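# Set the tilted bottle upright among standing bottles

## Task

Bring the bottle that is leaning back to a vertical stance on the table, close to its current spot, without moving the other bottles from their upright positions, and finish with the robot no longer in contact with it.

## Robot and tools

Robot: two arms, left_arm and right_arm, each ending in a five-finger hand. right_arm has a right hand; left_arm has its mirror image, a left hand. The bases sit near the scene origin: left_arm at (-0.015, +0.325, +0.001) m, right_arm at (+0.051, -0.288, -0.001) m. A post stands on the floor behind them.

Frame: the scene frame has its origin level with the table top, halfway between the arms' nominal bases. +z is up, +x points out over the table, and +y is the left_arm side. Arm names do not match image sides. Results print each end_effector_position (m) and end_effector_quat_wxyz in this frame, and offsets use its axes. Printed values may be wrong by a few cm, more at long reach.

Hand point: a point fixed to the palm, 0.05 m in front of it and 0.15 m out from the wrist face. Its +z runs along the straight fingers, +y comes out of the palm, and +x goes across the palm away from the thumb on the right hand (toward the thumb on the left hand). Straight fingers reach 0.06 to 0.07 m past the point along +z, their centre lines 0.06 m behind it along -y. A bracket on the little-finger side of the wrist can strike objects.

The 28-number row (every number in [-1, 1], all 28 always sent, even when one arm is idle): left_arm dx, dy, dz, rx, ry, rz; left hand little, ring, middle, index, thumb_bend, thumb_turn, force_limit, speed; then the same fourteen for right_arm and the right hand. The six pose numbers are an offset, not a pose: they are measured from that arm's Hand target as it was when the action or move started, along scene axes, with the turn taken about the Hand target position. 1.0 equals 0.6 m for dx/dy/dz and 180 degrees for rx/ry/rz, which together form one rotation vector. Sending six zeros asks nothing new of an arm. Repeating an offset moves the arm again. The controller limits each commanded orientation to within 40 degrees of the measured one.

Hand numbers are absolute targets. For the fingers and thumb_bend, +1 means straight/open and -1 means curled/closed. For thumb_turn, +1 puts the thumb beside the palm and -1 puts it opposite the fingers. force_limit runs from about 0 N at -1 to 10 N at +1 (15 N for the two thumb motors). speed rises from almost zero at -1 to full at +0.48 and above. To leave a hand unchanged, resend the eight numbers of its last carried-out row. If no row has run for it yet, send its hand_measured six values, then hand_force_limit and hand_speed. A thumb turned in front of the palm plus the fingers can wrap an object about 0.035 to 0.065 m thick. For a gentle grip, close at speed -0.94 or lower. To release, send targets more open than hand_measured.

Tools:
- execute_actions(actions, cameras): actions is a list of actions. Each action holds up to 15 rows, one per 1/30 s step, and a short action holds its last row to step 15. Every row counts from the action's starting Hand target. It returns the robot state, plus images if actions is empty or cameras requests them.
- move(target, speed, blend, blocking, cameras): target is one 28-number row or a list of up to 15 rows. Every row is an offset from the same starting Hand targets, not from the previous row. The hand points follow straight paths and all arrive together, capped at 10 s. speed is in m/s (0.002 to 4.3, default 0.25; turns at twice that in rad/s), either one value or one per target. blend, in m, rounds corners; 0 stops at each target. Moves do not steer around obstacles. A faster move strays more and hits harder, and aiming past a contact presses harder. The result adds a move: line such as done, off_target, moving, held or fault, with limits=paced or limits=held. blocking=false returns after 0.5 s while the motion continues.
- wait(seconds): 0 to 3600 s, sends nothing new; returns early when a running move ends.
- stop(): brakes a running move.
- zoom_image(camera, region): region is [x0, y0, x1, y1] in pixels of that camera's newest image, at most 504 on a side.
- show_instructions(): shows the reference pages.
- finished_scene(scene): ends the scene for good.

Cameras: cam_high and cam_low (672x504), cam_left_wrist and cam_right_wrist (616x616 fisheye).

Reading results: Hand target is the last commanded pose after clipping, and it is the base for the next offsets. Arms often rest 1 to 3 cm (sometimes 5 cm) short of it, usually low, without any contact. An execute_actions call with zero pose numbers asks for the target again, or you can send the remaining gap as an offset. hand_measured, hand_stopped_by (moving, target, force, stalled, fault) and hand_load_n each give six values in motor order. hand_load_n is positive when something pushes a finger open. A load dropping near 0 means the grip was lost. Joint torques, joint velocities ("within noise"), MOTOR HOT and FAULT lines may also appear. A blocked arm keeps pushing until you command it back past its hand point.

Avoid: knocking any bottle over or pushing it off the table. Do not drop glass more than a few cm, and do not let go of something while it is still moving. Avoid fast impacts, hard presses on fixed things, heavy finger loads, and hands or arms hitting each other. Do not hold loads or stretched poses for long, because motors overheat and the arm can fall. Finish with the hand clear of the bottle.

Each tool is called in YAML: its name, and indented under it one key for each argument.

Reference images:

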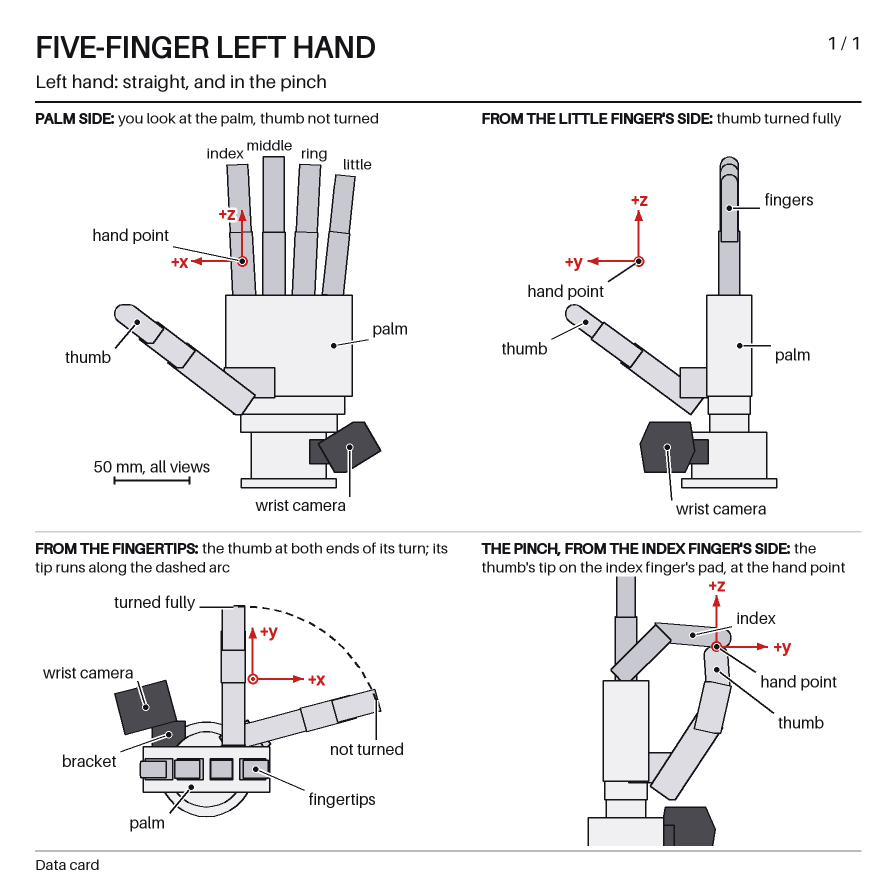

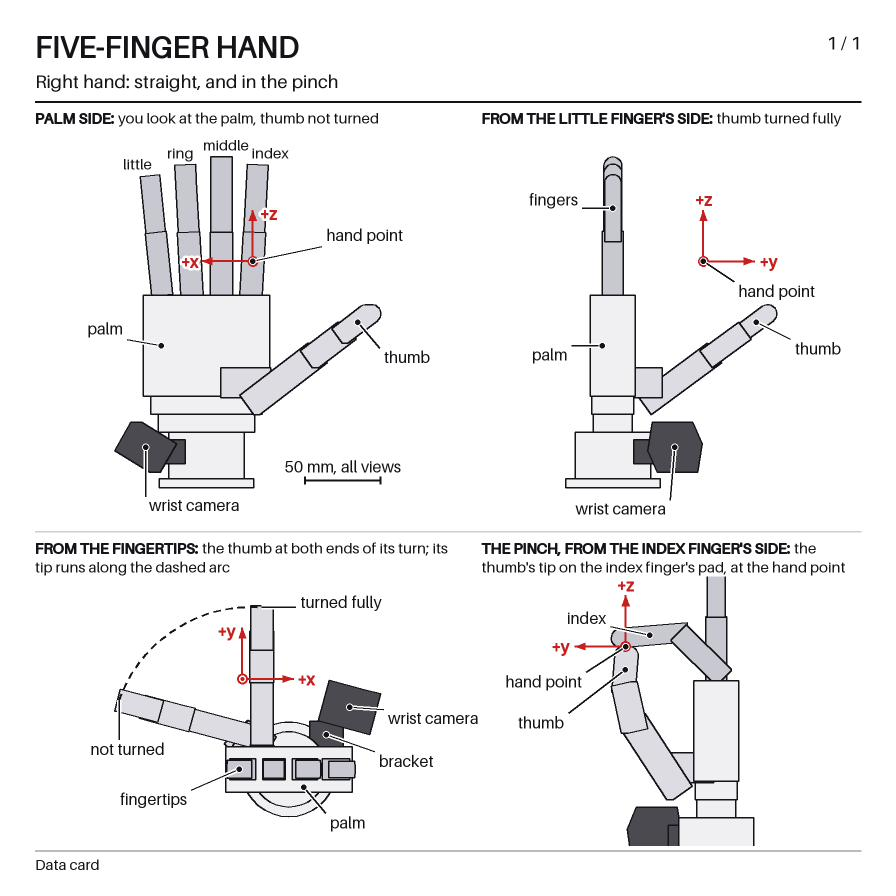

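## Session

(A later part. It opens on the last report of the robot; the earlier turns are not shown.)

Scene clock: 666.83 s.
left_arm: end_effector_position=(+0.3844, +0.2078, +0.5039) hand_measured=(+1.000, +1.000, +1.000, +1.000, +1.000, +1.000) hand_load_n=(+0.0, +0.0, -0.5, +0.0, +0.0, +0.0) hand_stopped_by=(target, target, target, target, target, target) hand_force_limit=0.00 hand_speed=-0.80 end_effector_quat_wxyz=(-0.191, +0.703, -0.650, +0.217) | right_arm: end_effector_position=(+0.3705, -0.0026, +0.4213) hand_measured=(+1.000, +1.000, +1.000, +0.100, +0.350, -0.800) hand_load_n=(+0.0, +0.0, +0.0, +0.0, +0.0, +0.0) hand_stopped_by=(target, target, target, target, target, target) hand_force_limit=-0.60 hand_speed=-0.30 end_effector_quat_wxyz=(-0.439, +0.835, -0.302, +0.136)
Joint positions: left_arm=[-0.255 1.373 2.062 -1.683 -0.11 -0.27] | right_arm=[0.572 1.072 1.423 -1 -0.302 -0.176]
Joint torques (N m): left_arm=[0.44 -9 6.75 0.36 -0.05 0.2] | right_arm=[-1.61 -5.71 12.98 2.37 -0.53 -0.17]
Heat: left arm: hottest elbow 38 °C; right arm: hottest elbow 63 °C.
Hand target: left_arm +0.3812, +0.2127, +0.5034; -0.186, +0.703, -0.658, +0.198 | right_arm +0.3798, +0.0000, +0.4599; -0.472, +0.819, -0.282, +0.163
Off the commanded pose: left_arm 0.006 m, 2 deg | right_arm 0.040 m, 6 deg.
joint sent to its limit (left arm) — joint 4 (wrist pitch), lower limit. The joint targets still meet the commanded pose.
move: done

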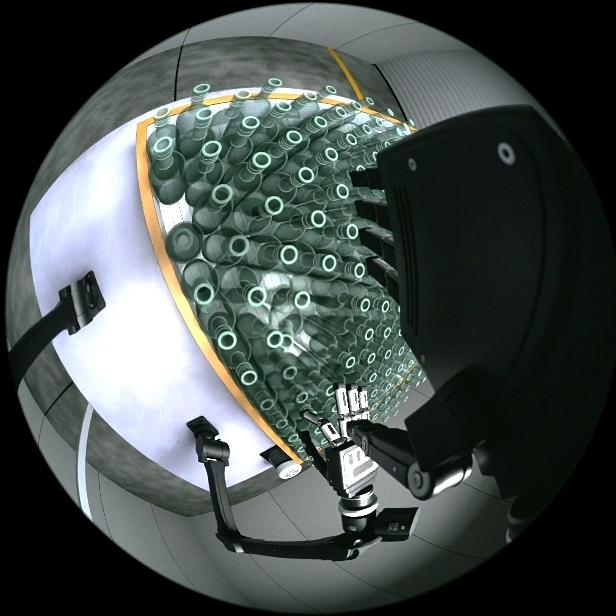

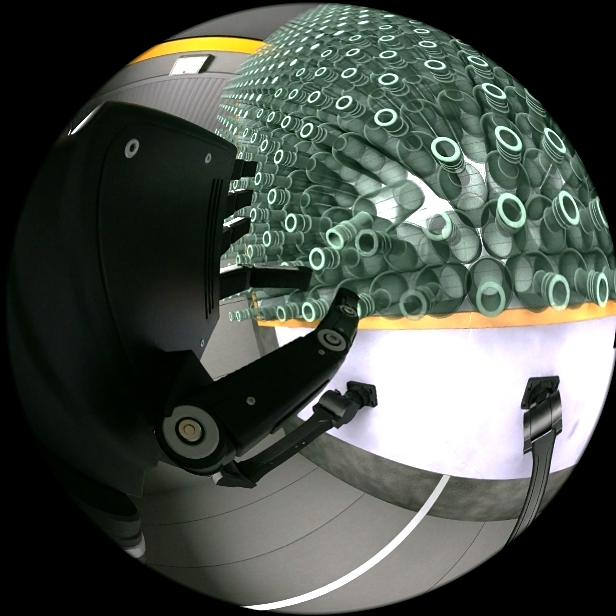

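move:
  target: [0,0,0, 0, 0, 0, 1,1,1,1,1,1,0,-0.8, 0.129,0.108,0.02,0,0,0, 1,1,1,0.25,0.5,-0.62,-0.6,-0.3]
  speed: 0.15
  cameras: ["cam_left_wrist","cam_right_wrist"]

zoom_image:
  camera: "cam_left_wrist"
  region: [220, 300, 360, 440]

zoom_image:
  camera: "cam_right_wrist"
  region: [230, 180, 430, 380]

Scene clock: 698.10 s.
left_arm: end_effector_position=(+0.3844, +0.2078, +0.5039) hand_measured=(+1.000, +1.000, +1.000, +1.000, +1.000, +1.000) hand_load_n=(+0.0, +0.0, +0.0, +0.0, +0.0, +0.0) hand_stopped_by=(target, target, target, target, target, target) hand_force_limit=0.00 hand_speed=-0.80 end_effector_quat_wxyz=(-0.191, +0.703, -0.650, +0.217) | right_arm: end_effector_position=(+0.4519, +0.0530, +0.4360) hand_measured=(+1.000, +1.000, +1.000, +0.250, +0.500, -0.620) hand_load_n=(+0.0, +0.0, +0.0, +0.0, +0.0, +0.0) hand_stopped_by=(target, target, target, target, target, target) hand_force_limit=-0.60 hand_speed=-0.30 end_effector_quat_wxyz=(-0.441, +0.834, -0.298, +0.144)
Joint positions: left_arm=[-0.255 1.373 2.062 -1.683 -0.11 -0.27] | right_arm=[0.587 1.32 1.655 -0.97 -0.284 -0.176]
Joint torques (N m): left_arm=[0.32 -9 6.76 0.39 -0.06 0.21] | right_arm=[0.73 -8.88 12.93 2.3 0 -0.01]
Heat: left arm: hottest elbow 38 °C; right arm: hottest elbow 65 °C.
Hand target: left_arm +0.3812, +0.2127, +0.5034; -0.186, +0.703, -0.658, +0.198 | right_arm +0.4571, +0.0648, +0.4720; -0.472, +0.819, -0.282, +0.163
Off the commanded pose: left_arm 0.006 m, 2 deg | right_arm 0.038 m, 5 deg.
joint sent to its limit (left arm) — joint 4 (wrist pitch), lower limit. The joint targets still meet the commanded pose.
move: off_target (right_arm)

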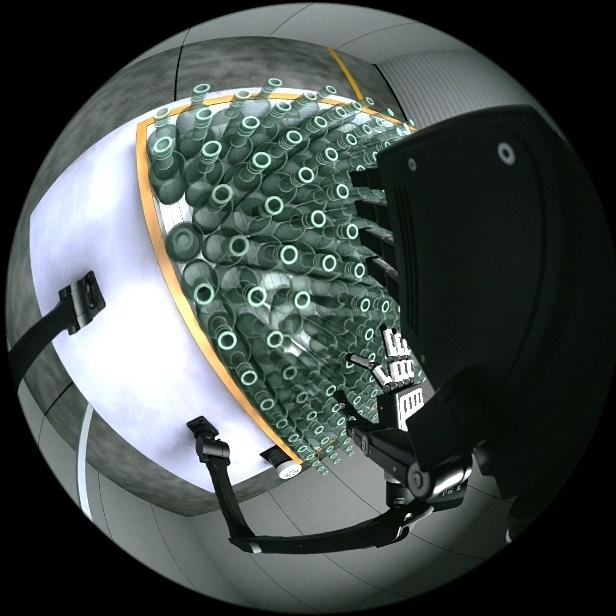

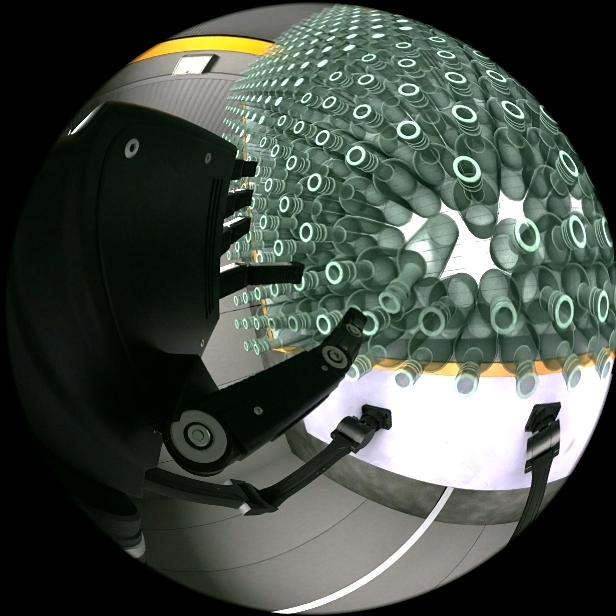

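Scaled by 3.600 from the camera's image (finer frame: 880x880).

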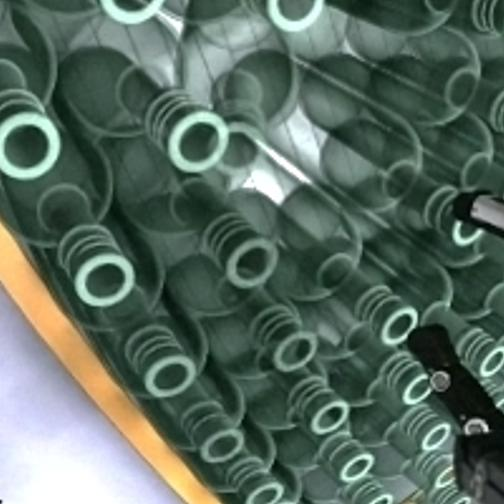

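Scaled by 2.520 from the camera's image (finer frame: 880x880).

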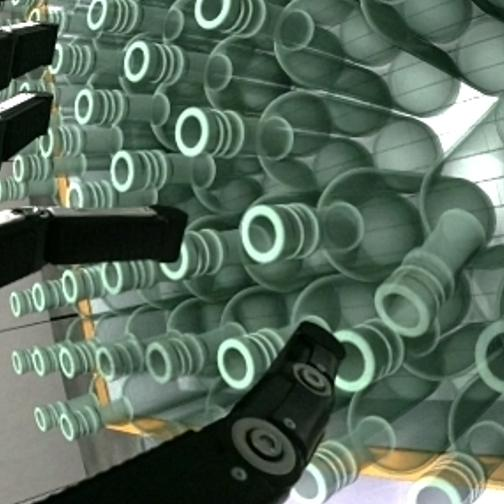

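move:
  target: [0,0,0, 0, 0, 0, 1,1,1,1,1,1,0,-0.8, -0.007,0.019,-0.06,0.0526,-0.0411,0, 1,1,1,0.25,0.5,-0.62,-0.6,-0.3]
  speed: 0.12
  cameras: ["cam_left_wrist","cam_right_wrist","cam_high"]

zoom_image:
  camera: "cam_left_wrist"
  region: [220, 300, 360, 440]

zoom_image:
  camera: "cam_right_wrist"
  region: [230, 180, 430, 380]

zoom_image:
  camera: "cam_high"
  region: [280, 60, 440, 220]

Scene clock: 746.17 s.
left_arm: end_effector_position=(+0.3844, +0.2078, +0.5039) hand_measured=(+1.000, +1.000, +1.000, +1.000, +1.000, +1.000) hand_load_n=(+0.0, +0.0, +0.0, -0.5, +0.0, +0.0) hand_stopped_by=(target, target, target, target, target, target) hand_force_limit=0.00 hand_speed=-0.80 end_effector_quat_wxyz=(-0.191, +0.703, -0.650, +0.217) | right_arm: end_effector_position=(+0.4598, +0.0697, +0.4176) hand_measured=(+1.000, +1.000, +1.000, +0.250, +0.500, -0.620) hand_load_n=(+0.0, +0.0, -0.5, +0.0, +0.0, +0.0) hand_stopped_by=(target, target, target, target, target, target) hand_force_limit=-0.60 hand_speed=-0.30 end_effector_quat_wxyz=(-0.534, +0.776, -0.279, +0.186)
Joint positions: left_arm=[-0.255 1.373 2.062 -1.683 -0.11 -0.27] | right_arm=[0.595 1.207 1.374 -0.554 -0.295 -0.108]
Joint torques (N m): left_arm=[0.5 -8.88 6.76 0.38 -0.06 0.2] | right_arm=[0.56 -10.05 9.1 2.85 -0.42 -0.02]
Heat: left arm: hottest elbow 38 °C; right arm: hottest elbow 61 °C.
Hand target: left_arm +0.3812, +0.2127, +0.5034; -0.186, +0.703, -0.658, +0.198 | right_arm +0.4529, +0.0763, +0.4359; -0.555, +0.765, -0.263, +0.192
Off the commanded pose: left_arm 0.006 m, 2 deg | right_arm 0.021 m, 3 deg.
joint sent to its limit (left arm) — joint 4 (wrist pitch), lower limit. The joint targets still meet the commanded pose.
move: off_target (right_arm)
Images, in order (width x height): cam_high 672x504, cam_left_wrist 616x616, cam_right_wrist 616x616.

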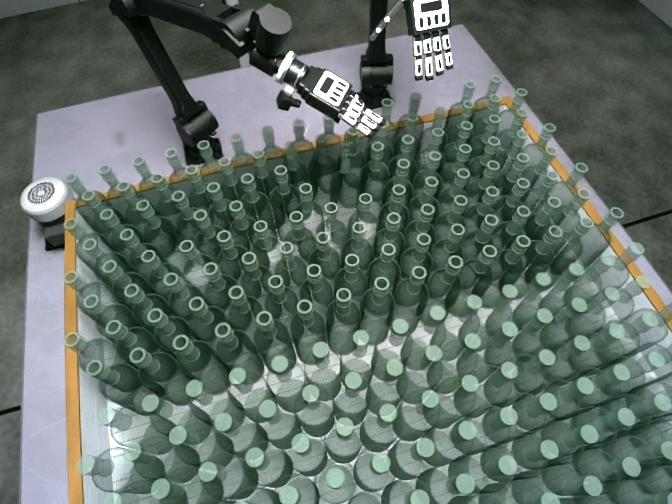

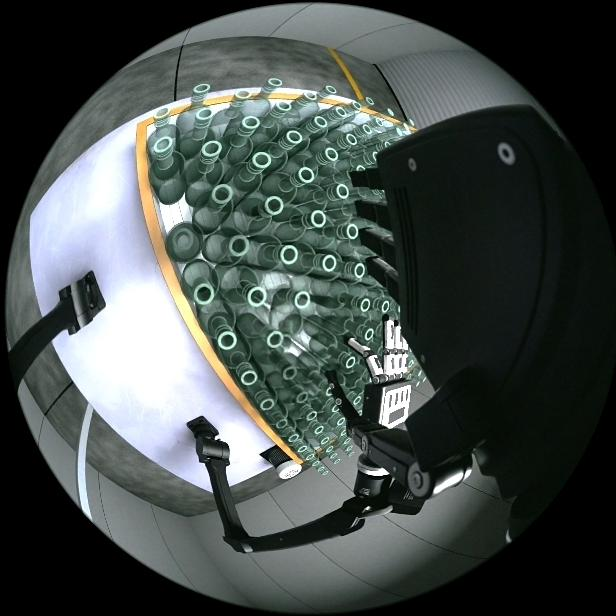

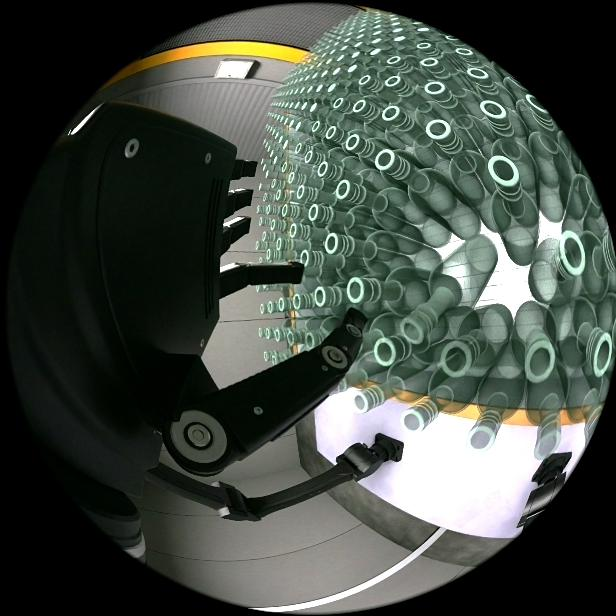

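Scaled by 3.600 from the camera's image (finer frame: 880x880).

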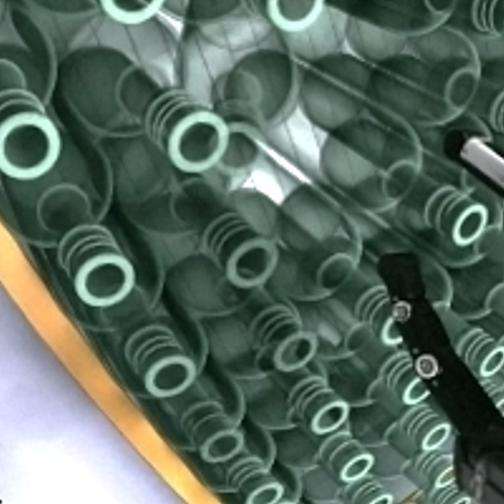

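Scaled by 2.520 from the camera's image (finer frame: 880x880).

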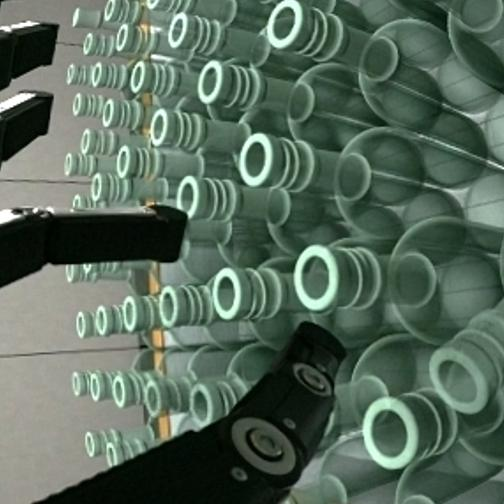

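Scaled by 3.150.

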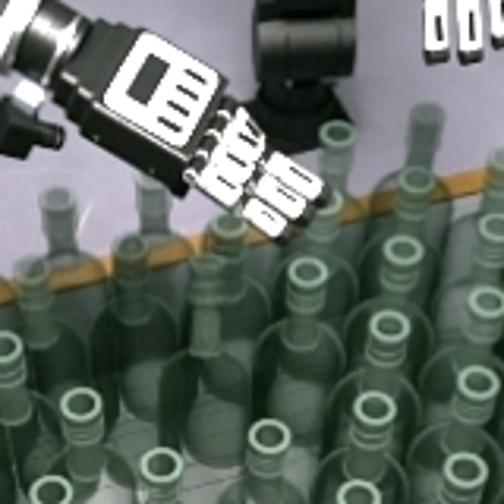

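move:
  target: [0,0,0, 0, 0, 0, 1,1,1,1,1,1,0,-0.8, -0.025,-0.003,-0.085,0,0,0, 1,1,1,0.25,0.5,-0.62,-0.6,-0.3]
  speed: 0.1
  cameras: ["cam_left_wrist","cam_right_wrist"]

zoom_image:
  camera: "cam_left_wrist"
  region: [240, 300, 360, 420]

zoom_image:
  camera: "cam_right_wrist"
  region: [230, 220, 430, 420]

Scene clock: 768.23 s.
left_arm: end_effector_position=(+0.3844, +0.2078, +0.5039) hand_measured=(+1.000, +1.000, +1.000, +1.000, +1.000, +1.000) hand_load_n=(+0.0, +0.0, +0.0, +0.0, +0.0, +0.0) hand_stopped_by=(target, target, target, target, target, target) hand_force_limit=0.00 hand_speed=-0.80 end_effector_quat_wxyz=(-0.191, +0.703, -0.650, +0.217) | right_arm: end_effector_position=(+0.4412, +0.0686, +0.3665) hand_measured=(+1.000, +1.000, +1.000, +0.250, +0.500, -0.620) hand_load_n=(+0.0, +0.0, +0.0, +0.0, +0.0, +0.0) hand_stopped_by=(target, target, target, target, target, target) hand_force_limit=-0.60 hand_speed=-0.30 end_effector_quat_wxyz=(-0.535, +0.777, -0.277, +0.182)
Joint positions: left_arm=[-0.255 1.373 2.062 -1.683 -0.11 -0.27] | right_arm=[0.613 1.154 1.197 -0.43 -0.288 -0.101]
Joint torques (N m): left_arm=[0.38 -9 6.78 0.39 -0.06 0.2] | right_arm=[0.62 -8.82 9.37 2.55 0.08 -0.04]
Heat: left arm: hottest elbow 38 °C; right arm: hottest elbow 59 °C.
Hand target: left_arm +0.3812, +0.2127, +0.5034; -0.186, +0.703, -0.658, +0.198 | right_arm +0.4379, +0.0744, +0.3849; -0.555, +0.765, -0.263, +0.192
Off the commanded pose: left_arm 0.006 m, 2 deg | right_arm 0.020 m, 3 deg.
joint sent to its limit (left arm) — joint 4 (wrist pitch), lower limit. The joint targets still meet the commanded pose.
move: off_target (right_arm)

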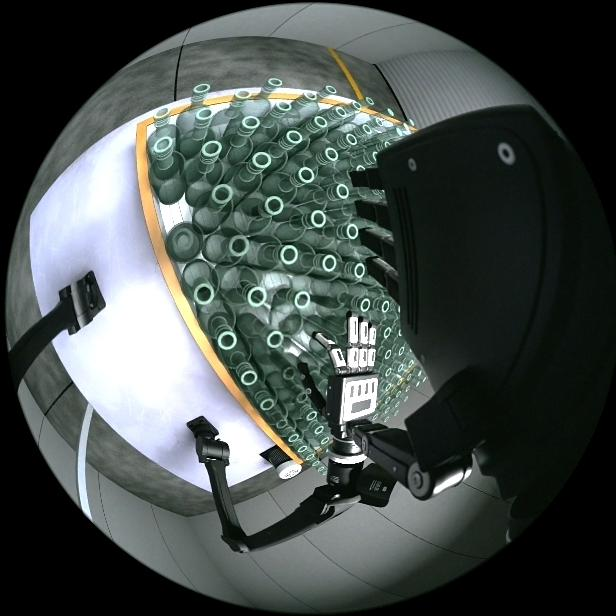

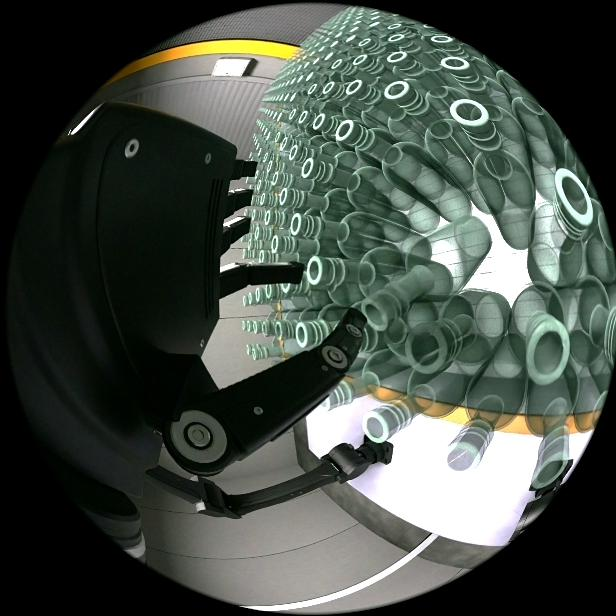

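Scaled by 4.200 from the camera's image (finer frame: 880x880).

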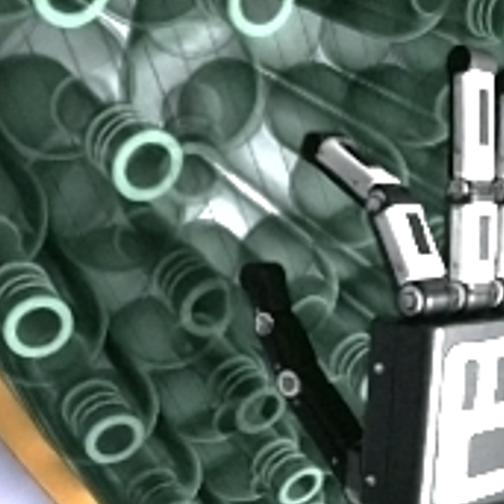

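Scaled by 2.520 from the camera's image (finer frame: 880x880).

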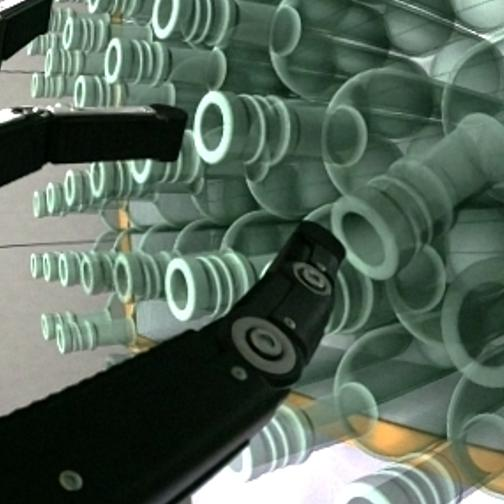

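move:
  target: [0,0,0, 0, 0, 0, 1,1,1,1,1,1,0,-0.8, -0.001,0.0,-0.088,0,0,0, 1,1,1,0.25,0.5,-0.62,-0.6,-0.3]
  speed: 0.06
  cameras: ["cam_left_wrist","cam_right_wrist"]

zoom_image:
  camera: "cam_left_wrist"
  region: [240, 300, 360, 420]

zoom_image:
  camera: "cam_right_wrist"
  region: [230, 220, 430, 420]

Scene clock: 804.93 s.
left_arm: end_effector_position=(+0.3844, +0.2078, +0.5039) hand_measured=(+1.000, +1.000, +1.000, +1.000, +1.000, +1.000) hand_load_n=(+0.0, +0.0, +0.0, +0.0, +0.0, +0.0) hand_stopped_by=(target, target, target, target, target, target) hand_force_limit=0.00 hand_speed=-0.80 end_effector_quat_wxyz=(-0.191, +0.703, -0.650, +0.217) | right_arm: end_effector_position=(+0.4416, +0.0687, +0.3277) hand_measured=(+1.000, +1.000, +1.000, +0.250, +0.500, -0.620) hand_load_n=(+0.0, +0.0, +0.0, +0.0, +0.0, +0.0) hand_stopped_by=(target, target, target, target, target, target) hand_force_limit=-0.60 hand_speed=-0.30 end_effector_quat_wxyz=(-0.545, +0.770, -0.272, +0.189)
Joint positions: left_arm=[-0.255 1.373 2.062 -1.683 -0.11 -0.27] | right_arm=[0.613 1.144 1.072 -0.284 -0.287 -0.099]
Joint torques (N m): left_arm=[0.38 -9 6.79 0.38 -0.06 0.2] | right_arm=[0.67 -8.06 8.53 2.48 0.11 -0.03]
Heat: left arm: hottest elbow 38 °C; right arm: hottest elbow 56 °C.
Hand target: left_arm +0.3812, +0.2127, +0.5034; -0.186, +0.703, -0.658, +0.198 | right_arm +0.4374, +0.0743, +0.3322; -0.555, +0.765, -0.264, +0.192
Off the commanded pose: left_arm 0.006 m, 2 deg | right_arm 0.008 m, 2 deg.
joint sent to its limit (left arm) — joint 4 (wrist pitch), lower limit. The joint targets still meet the commanded pose.
move: done

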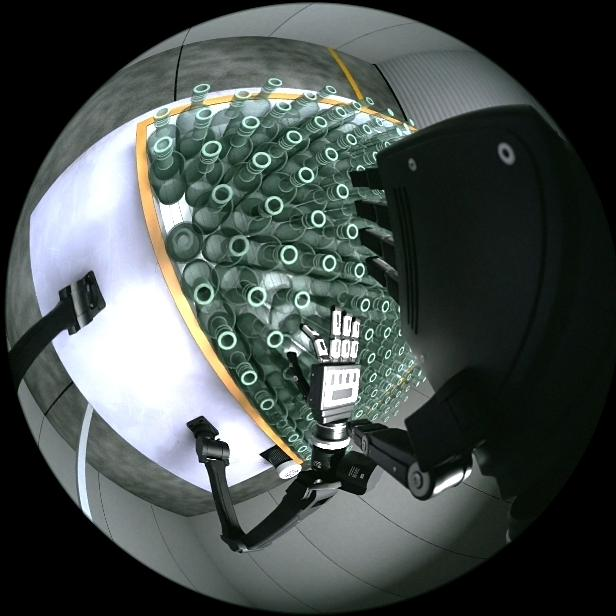

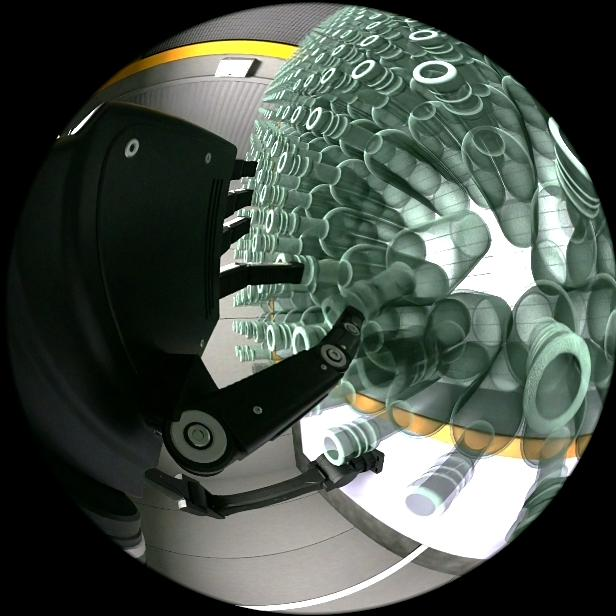

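Scaled by 4.200 from the camera's image (finer frame: 880x880).

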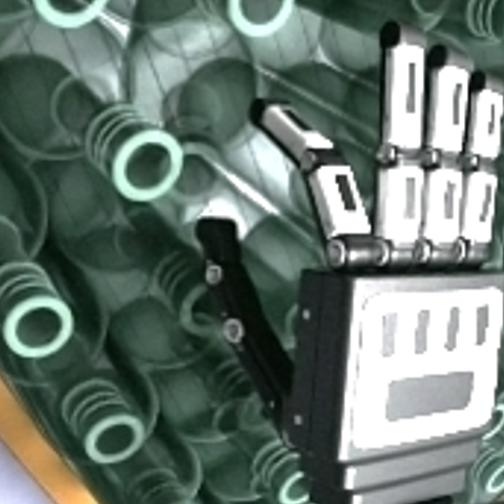

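Scaled by 2.520 from the camera's image (finer frame: 880x880).

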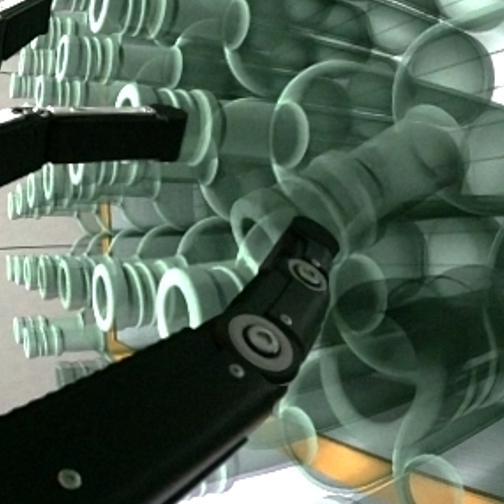

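move:
  target: [0,0,0, 0, 0, 0, 1,1,1,1,1,1,0,-0.8, -0.0067,-0.0083,-0.028,0,0,0, 1,1,1,0.25,0.5,-0.62,-0.6,-0.3]
  speed: 0.04
  cameras: ["cam_left_wrist","cam_right_wrist"]

zoom_image:
  camera: "cam_left_wrist"
  region: [240, 300, 340, 400]

zoom_image:
  camera: "cam_right_wrist"
  region: [250, 220, 410, 380]

Scene clock: 827.23 s.
left_arm: end_effector_position=(+0.3844, +0.2078, +0.5039) hand_measured=(+1.000, +1.000, +1.000, +1.000, +1.000, +1.000) hand_load_n=(+0.0, +0.0, +0.0, -0.5, +0.0, +0.0) hand_stopped_by=(target, target, target, target, target, target) hand_force_limit=0.00 hand_speed=-0.80 end_effector_quat_wxyz=(-0.191, +0.703, -0.650, +0.217) | right_arm: end_effector_position=(+0.4394, +0.0673, +0.3188) hand_measured=(+1.000, +1.000, +1.000, +0.250, +0.500, -0.620) hand_load_n=(+0.0, +0.0, +0.0, +0.0, -2.0, -1.0) hand_stopped_by=(target, target, target, target, target, target) hand_force_limit=-0.60 hand_speed=-0.30 end_effector_quat_wxyz=(-0.552, +0.765, -0.269, +0.194)
Joint positions: left_arm=[-0.255 1.373 2.062 -1.683 -0.11 -0.27] | right_arm=[0.613 1.132 1.027 -0.23 -0.287 -0.098]
Joint torques (N m): left_arm=[0.32 -8.94 6.78 0.38 -0.06 0.2] | right_arm=[0.62 -7.77 7.66 1.95 -0.08 -0.06]
Heat: left arm: hottest elbow 38 °C; right arm: hottest elbow 54 °C.
Hand target: left_arm +0.3812, +0.2127, +0.5034; -0.186, +0.703, -0.658, +0.198 | right_arm +0.4334, +0.0693, +0.3152; -0.555, +0.765, -0.264, +0.192
Off the commanded pose: left_arm 0.006 m, 2 deg | right_arm 0.007 m, 1 deg.
joint sent to its limit (left arm) — joint 4 (wrist pitch), lower limit. The joint targets still meet the commanded pose.
move: done

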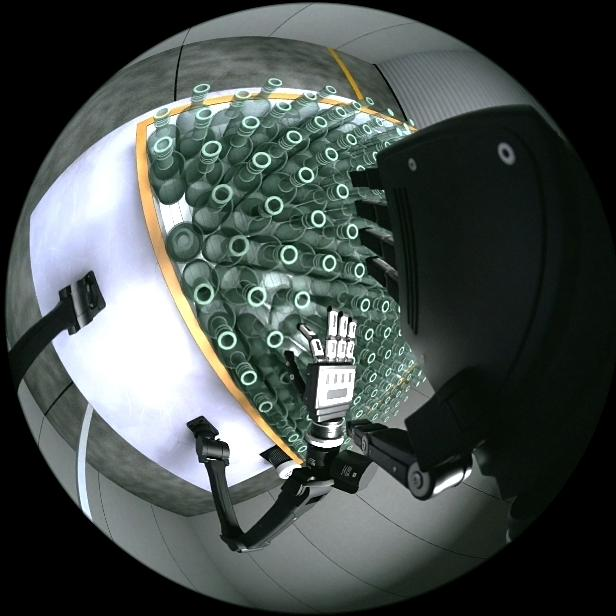

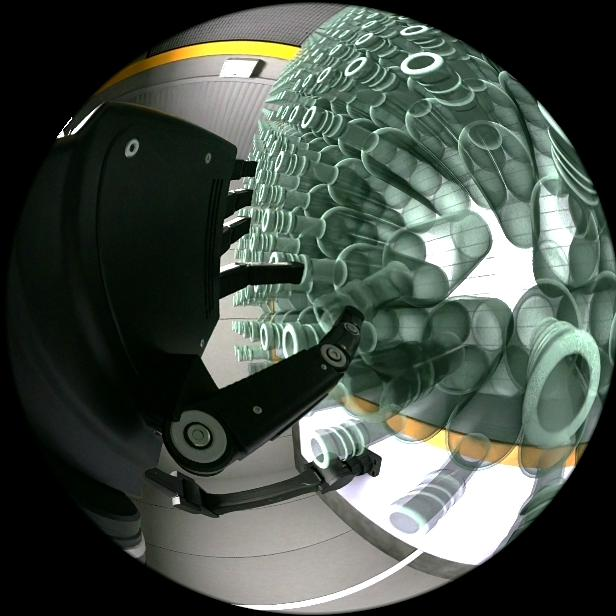

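Scaled by 5.040 from the camera's image (finer frame: 880x880).

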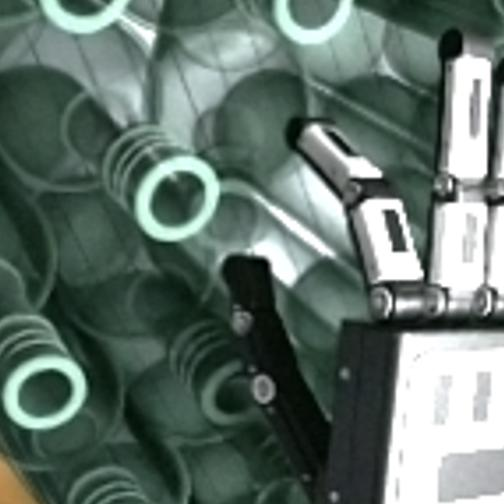

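Scaled by 3.150 from the camera's image (finer frame: 880x880).

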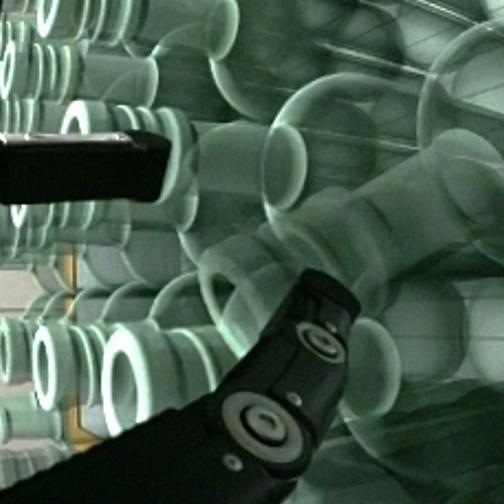

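move:
  target:
    - [0,0,0, 0, 0, 0, 1,1,1,1,1,1,0,-0.8, 0,0,0.085,0,0,0, 1,1,1,0.25,0.5,-0.62,-0.6,-0.3]
    - [0,0,0, 0, 0, 0, 1,1,1,1,1,1,0,-0.8, 0,0.008,0.1,0,0,-0.144, 1,1,1,0.2,0.65,-0.62,-0.6,-0.3]
  speed: 0.08
  cameras: ["cam_left_wrist","cam_right_wrist"]

zoom_image:
  camera: "cam_left_wrist"
  region: [220, 280, 360, 420]

zoom_image:
  camera: "cam_right_wrist"
  region: [230, 220, 430, 420]

Scene clock: 899.80 s.
left_arm: end_effector_position=(+0.3844, +0.2078, +0.5039) hand_measured=(+1.000, +1.000, +1.000, +1.000, +1.000, +1.000) hand_load_n=(+0.0, +0.0, +0.0, +0.0, +0.0, +0.0) hand_stopped_by=(target, target, target, target, target, target) hand_force_limit=0.00 hand_speed=-0.80 end_effector_quat_wxyz=(-0.191, +0.703, -0.650, +0.217) | right_arm: end_effector_position=(+0.4319, +0.0663, +0.3346) hand_measured=(+1.000, +1.000, +1.000, +0.200, +0.650, -0.620) hand_load_n=(+0.0, +0.0, -0.5, +0.0, +0.0, +0.0) hand_stopped_by=(target, target, target, target, target, target) hand_force_limit=-0.60 hand_speed=-0.30 end_effector_quat_wxyz=(-0.472, +0.705, -0.432, +0.306)
Joint positions: left_arm=[-0.255 1.373 2.062 -1.683 -0.11 -0.27] | right_arm=[0.826 1.101 1.082 -0.379 0.331 0.111]
Joint torques (N m): left_arm=[0.38 -8.94 6.75 0.38 -0.06 0.2] | right_arm=[0.21 -7.06 13.53 1.13 0.33 -0.05]
Heat: left arm: hottest elbow 38 °C; right arm: hottest elbow 51 °C.
Hand target: left_arm +0.3812, +0.2127, +0.5034; -0.186, +0.703, -0.658, +0.198 | right_arm +0.4334, +0.0741, +0.3753; -0.498, +0.687, -0.428, +0.311
Off the commanded pose: left_arm 0.006 m, 2 deg | right_arm 0.041 m, 4 deg.
joint sent to its limit (left arm) — joint 4 (wrist pitch), lower limit. The joint targets still meet the commanded pose.
move: off_target (right_arm); target 2's new numbers were sent with right_arm's hand 0.041 m and 4 deg from that target

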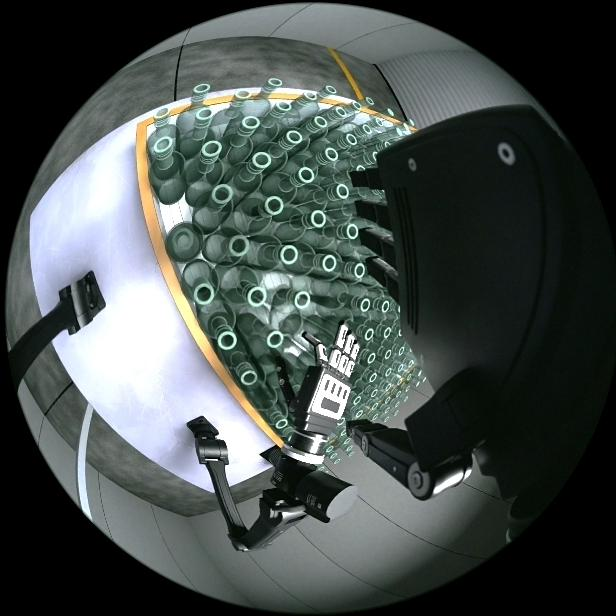

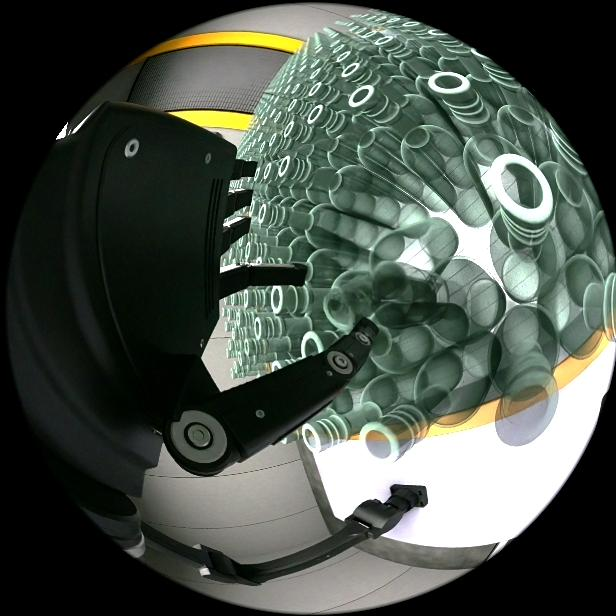

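Scaled by 3.600 from the camera's image (finer frame: 880x880).

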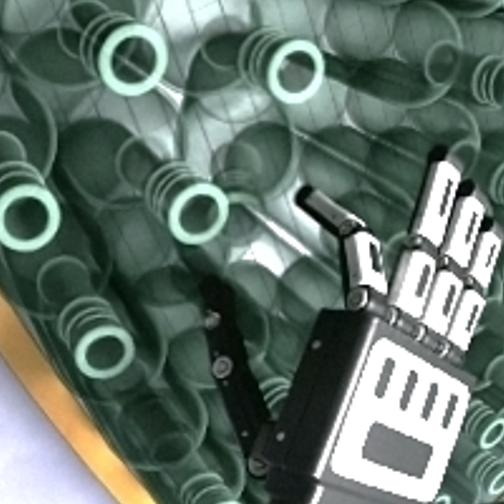

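Scaled by 2.520 from the camera's image (finer frame: 880x880).

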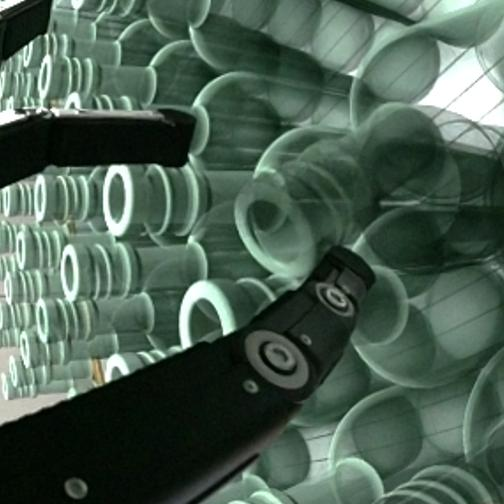

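move:
  target: [0,0,0, 0, 0, 0, 1,1,1,1,1,1,0,-0.8, 0.0077,0.006,-0.05,0,0,0, 1,1,1,0.2,0.65,-0.62,-0.6,-0.3]
  speed: 0.05
  cameras: ["cam_right_wrist"]

zoom_image:
  camera: "cam_right_wrist"
  region: [230, 220, 430, 420]

Scene clock: 934.73 s.
left_arm: end_effector_position=(+0.3844, +0.2078, +0.5039) hand_measured=(+1.000, +1.000, +1.000, +1.000, +1.000, +1.000) hand_load_n=(+0.0, +0.0, +0.0, +0.0, +0.0, +0.0) hand_stopped_by=(target, target, target, target, target, target) hand_force_limit=0.00 hand_speed=-0.80 end_effector_quat_wxyz=(-0.191, +0.703, -0.650, +0.217) | right_arm: end_effector_position=(+0.4359, +0.0705, +0.3434) hand_measured=(+1.000, +1.000, +1.000, +0.200, +0.650, -0.620) hand_load_n=(-0.5, +0.0, +0.0, +0.0, +0.5, +0.0) hand_stopped_by=(target, target, target, target, target, target) hand_force_limit=-0.60 hand_speed=-0.30 end_effector_quat_wxyz=(-0.488, +0.694, -0.430, +0.309)
Joint positions: left_arm=[-0.255 1.373 2.062 -1.683 -0.11 -0.27] | right_arm=[0.826 1.101 1.082 -0.341 0.331 0.111]
Joint torques (N m): left_arm=[0.38 -9 6.76 0.38 -0.06 0.2] | right_arm=[0.73 -5.6 8.79 2.62 0.26 0]
Heat: left arm: hottest elbow 38 °C; right arm: hottest elbow 60 °C.
Hand target: left_arm +0.3812, +0.2127, +0.5034; -0.186, +0.703, -0.658, +0.198 | right_arm +0.4380, +0.0777, +0.3453; -0.498, +0.687, -0.428, +0.311
Off the commanded pose: left_arm 0.006 m, 2 deg | right_arm 0.008 m, 1 deg.
joint sent to its limit (left arm) — joint 4 (wrist pitch), lower limit. The joint targets still meet the commanded pose.
move: done

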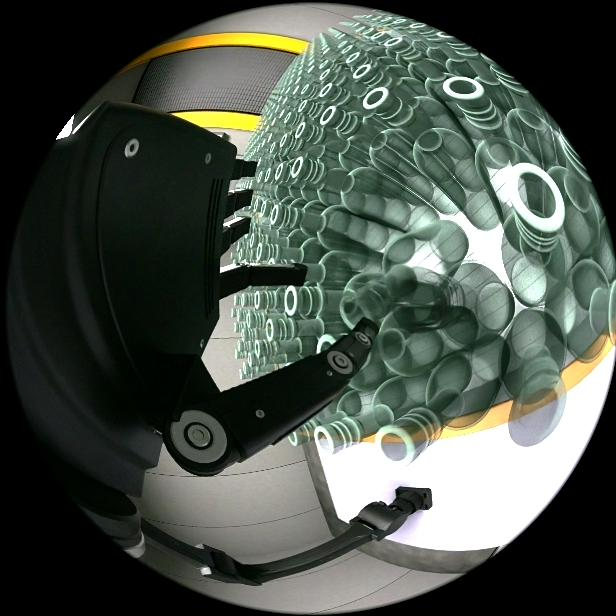

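Scaled by 2.520 from the camera's image (finer frame: 880x880).

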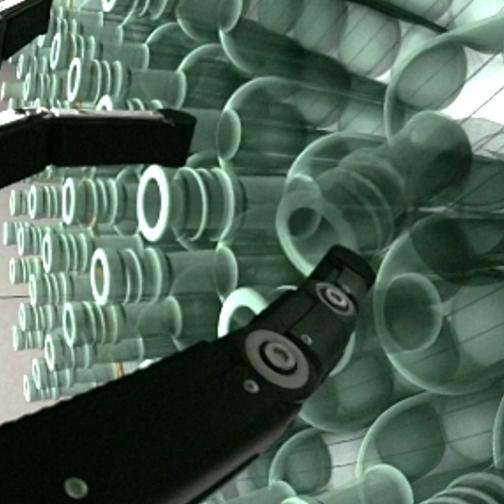

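move:
  target: [0,0,0, 0, 0, 0, 1,1,1,1,1,1,0,-0.8, 0,0,-0.052,0,0,0, 1,1,1,0.2,0.65,-0.62,-0.6,-0.3]
  speed: 0.04
  cameras: ["cam_right_wrist","cam_left_wrist"]

zoom_image:
  camera: "cam_right_wrist"
  region: [230, 220, 430, 420]

zoom_image:
  camera: "cam_left_wrist"
  region: [240, 300, 340, 400]

Scene clock: 946.00 s.
left_arm: end_effector_position=(+0.3844, +0.2078, +0.5039) hand_measured=(+1.000, +1.000, +1.000, +1.000, +1.000, +1.000) hand_load_n=(+0.0, -0.5, +0.0, +0.0, +0.0, +0.0) hand_stopped_by=(target, target, target, target, target, target) hand_force_limit=0.00 hand_speed=-0.80 end_effector_quat_wxyz=(-0.191, +0.703, -0.650, +0.217) | right_arm: end_effector_position=(+0.4356, +0.0702, +0.3103) hand_measured=(+1.000, +1.000, +1.000, +0.200, +0.650, -0.620) hand_load_n=(+0.0, +0.0, +0.0, +0.0, +0.0, +0.0) hand_stopped_by=(target, target, target, target, target, target) hand_force_limit=-0.60 hand_speed=-0.30 end_effector_quat_wxyz=(-0.487, +0.695, -0.430, +0.309)
Joint positions: left_arm=[-0.255 1.373 2.062 -1.683 -0.11 -0.27] | right_arm=[0.826 1.106 1 -0.256 0.331 0.111]
Joint torques (N m): left_arm=[0.44 -8.94 6.78 0.35 -0.06 0.19] | right_arm=[0.79 -6.48 9.07 2.8 0.29 -0.08]
Heat: left arm: hottest elbow 38 °C; right arm: hottest elbow 59 °C.
Hand target: left_arm +0.3812, +0.2127, +0.5034; -0.186, +0.703, -0.658, +0.198 | right_arm +0.4380, +0.0778, +0.3140; -0.498, +0.687, -0.428, +0.311
Off the commanded pose: left_arm 0.006 m, 2 deg | right_arm 0.009 m, 2 deg.
joint sent to its limit (left arm) — joint 4 (wrist pitch), lower limit. The joint targets still meet the commanded pose.
move: done
Images, in order (width x height): cam_left_wrist 616x616, cam_right_wrist 616x616.

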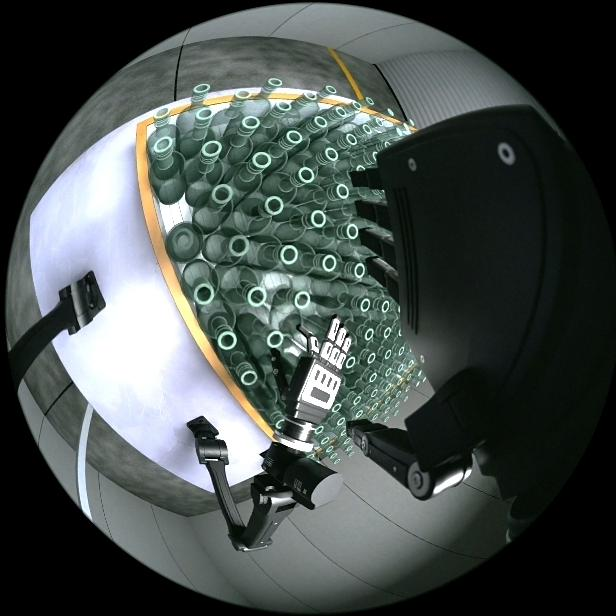

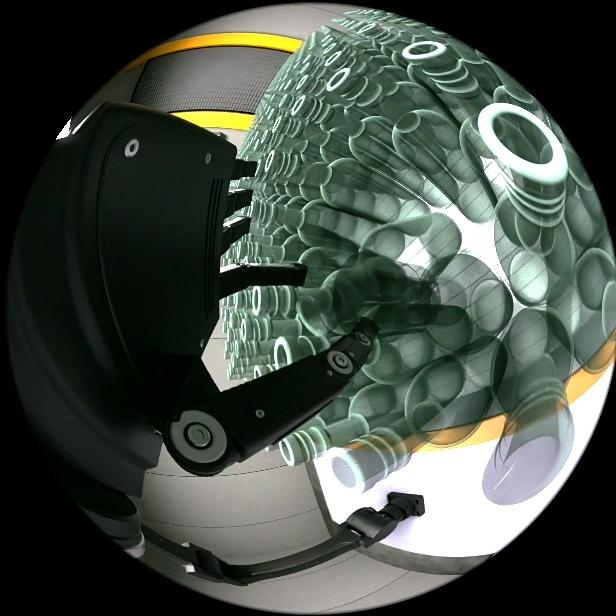

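Scaled by 2.520 from the camera's image (finer frame: 880x880).

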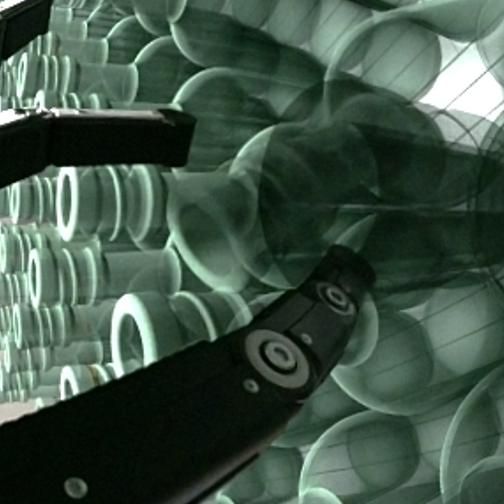

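Scaled by 5.040 from the camera's image (finer frame: 880x880).

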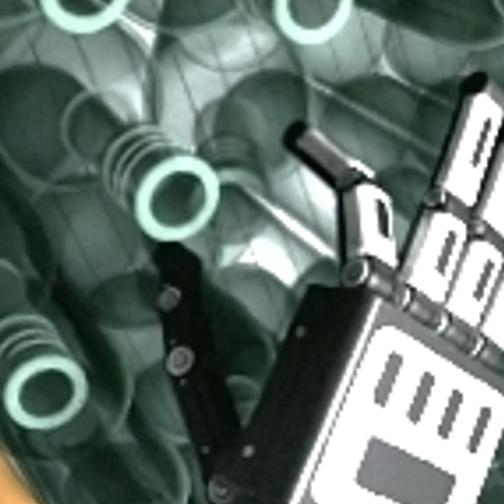

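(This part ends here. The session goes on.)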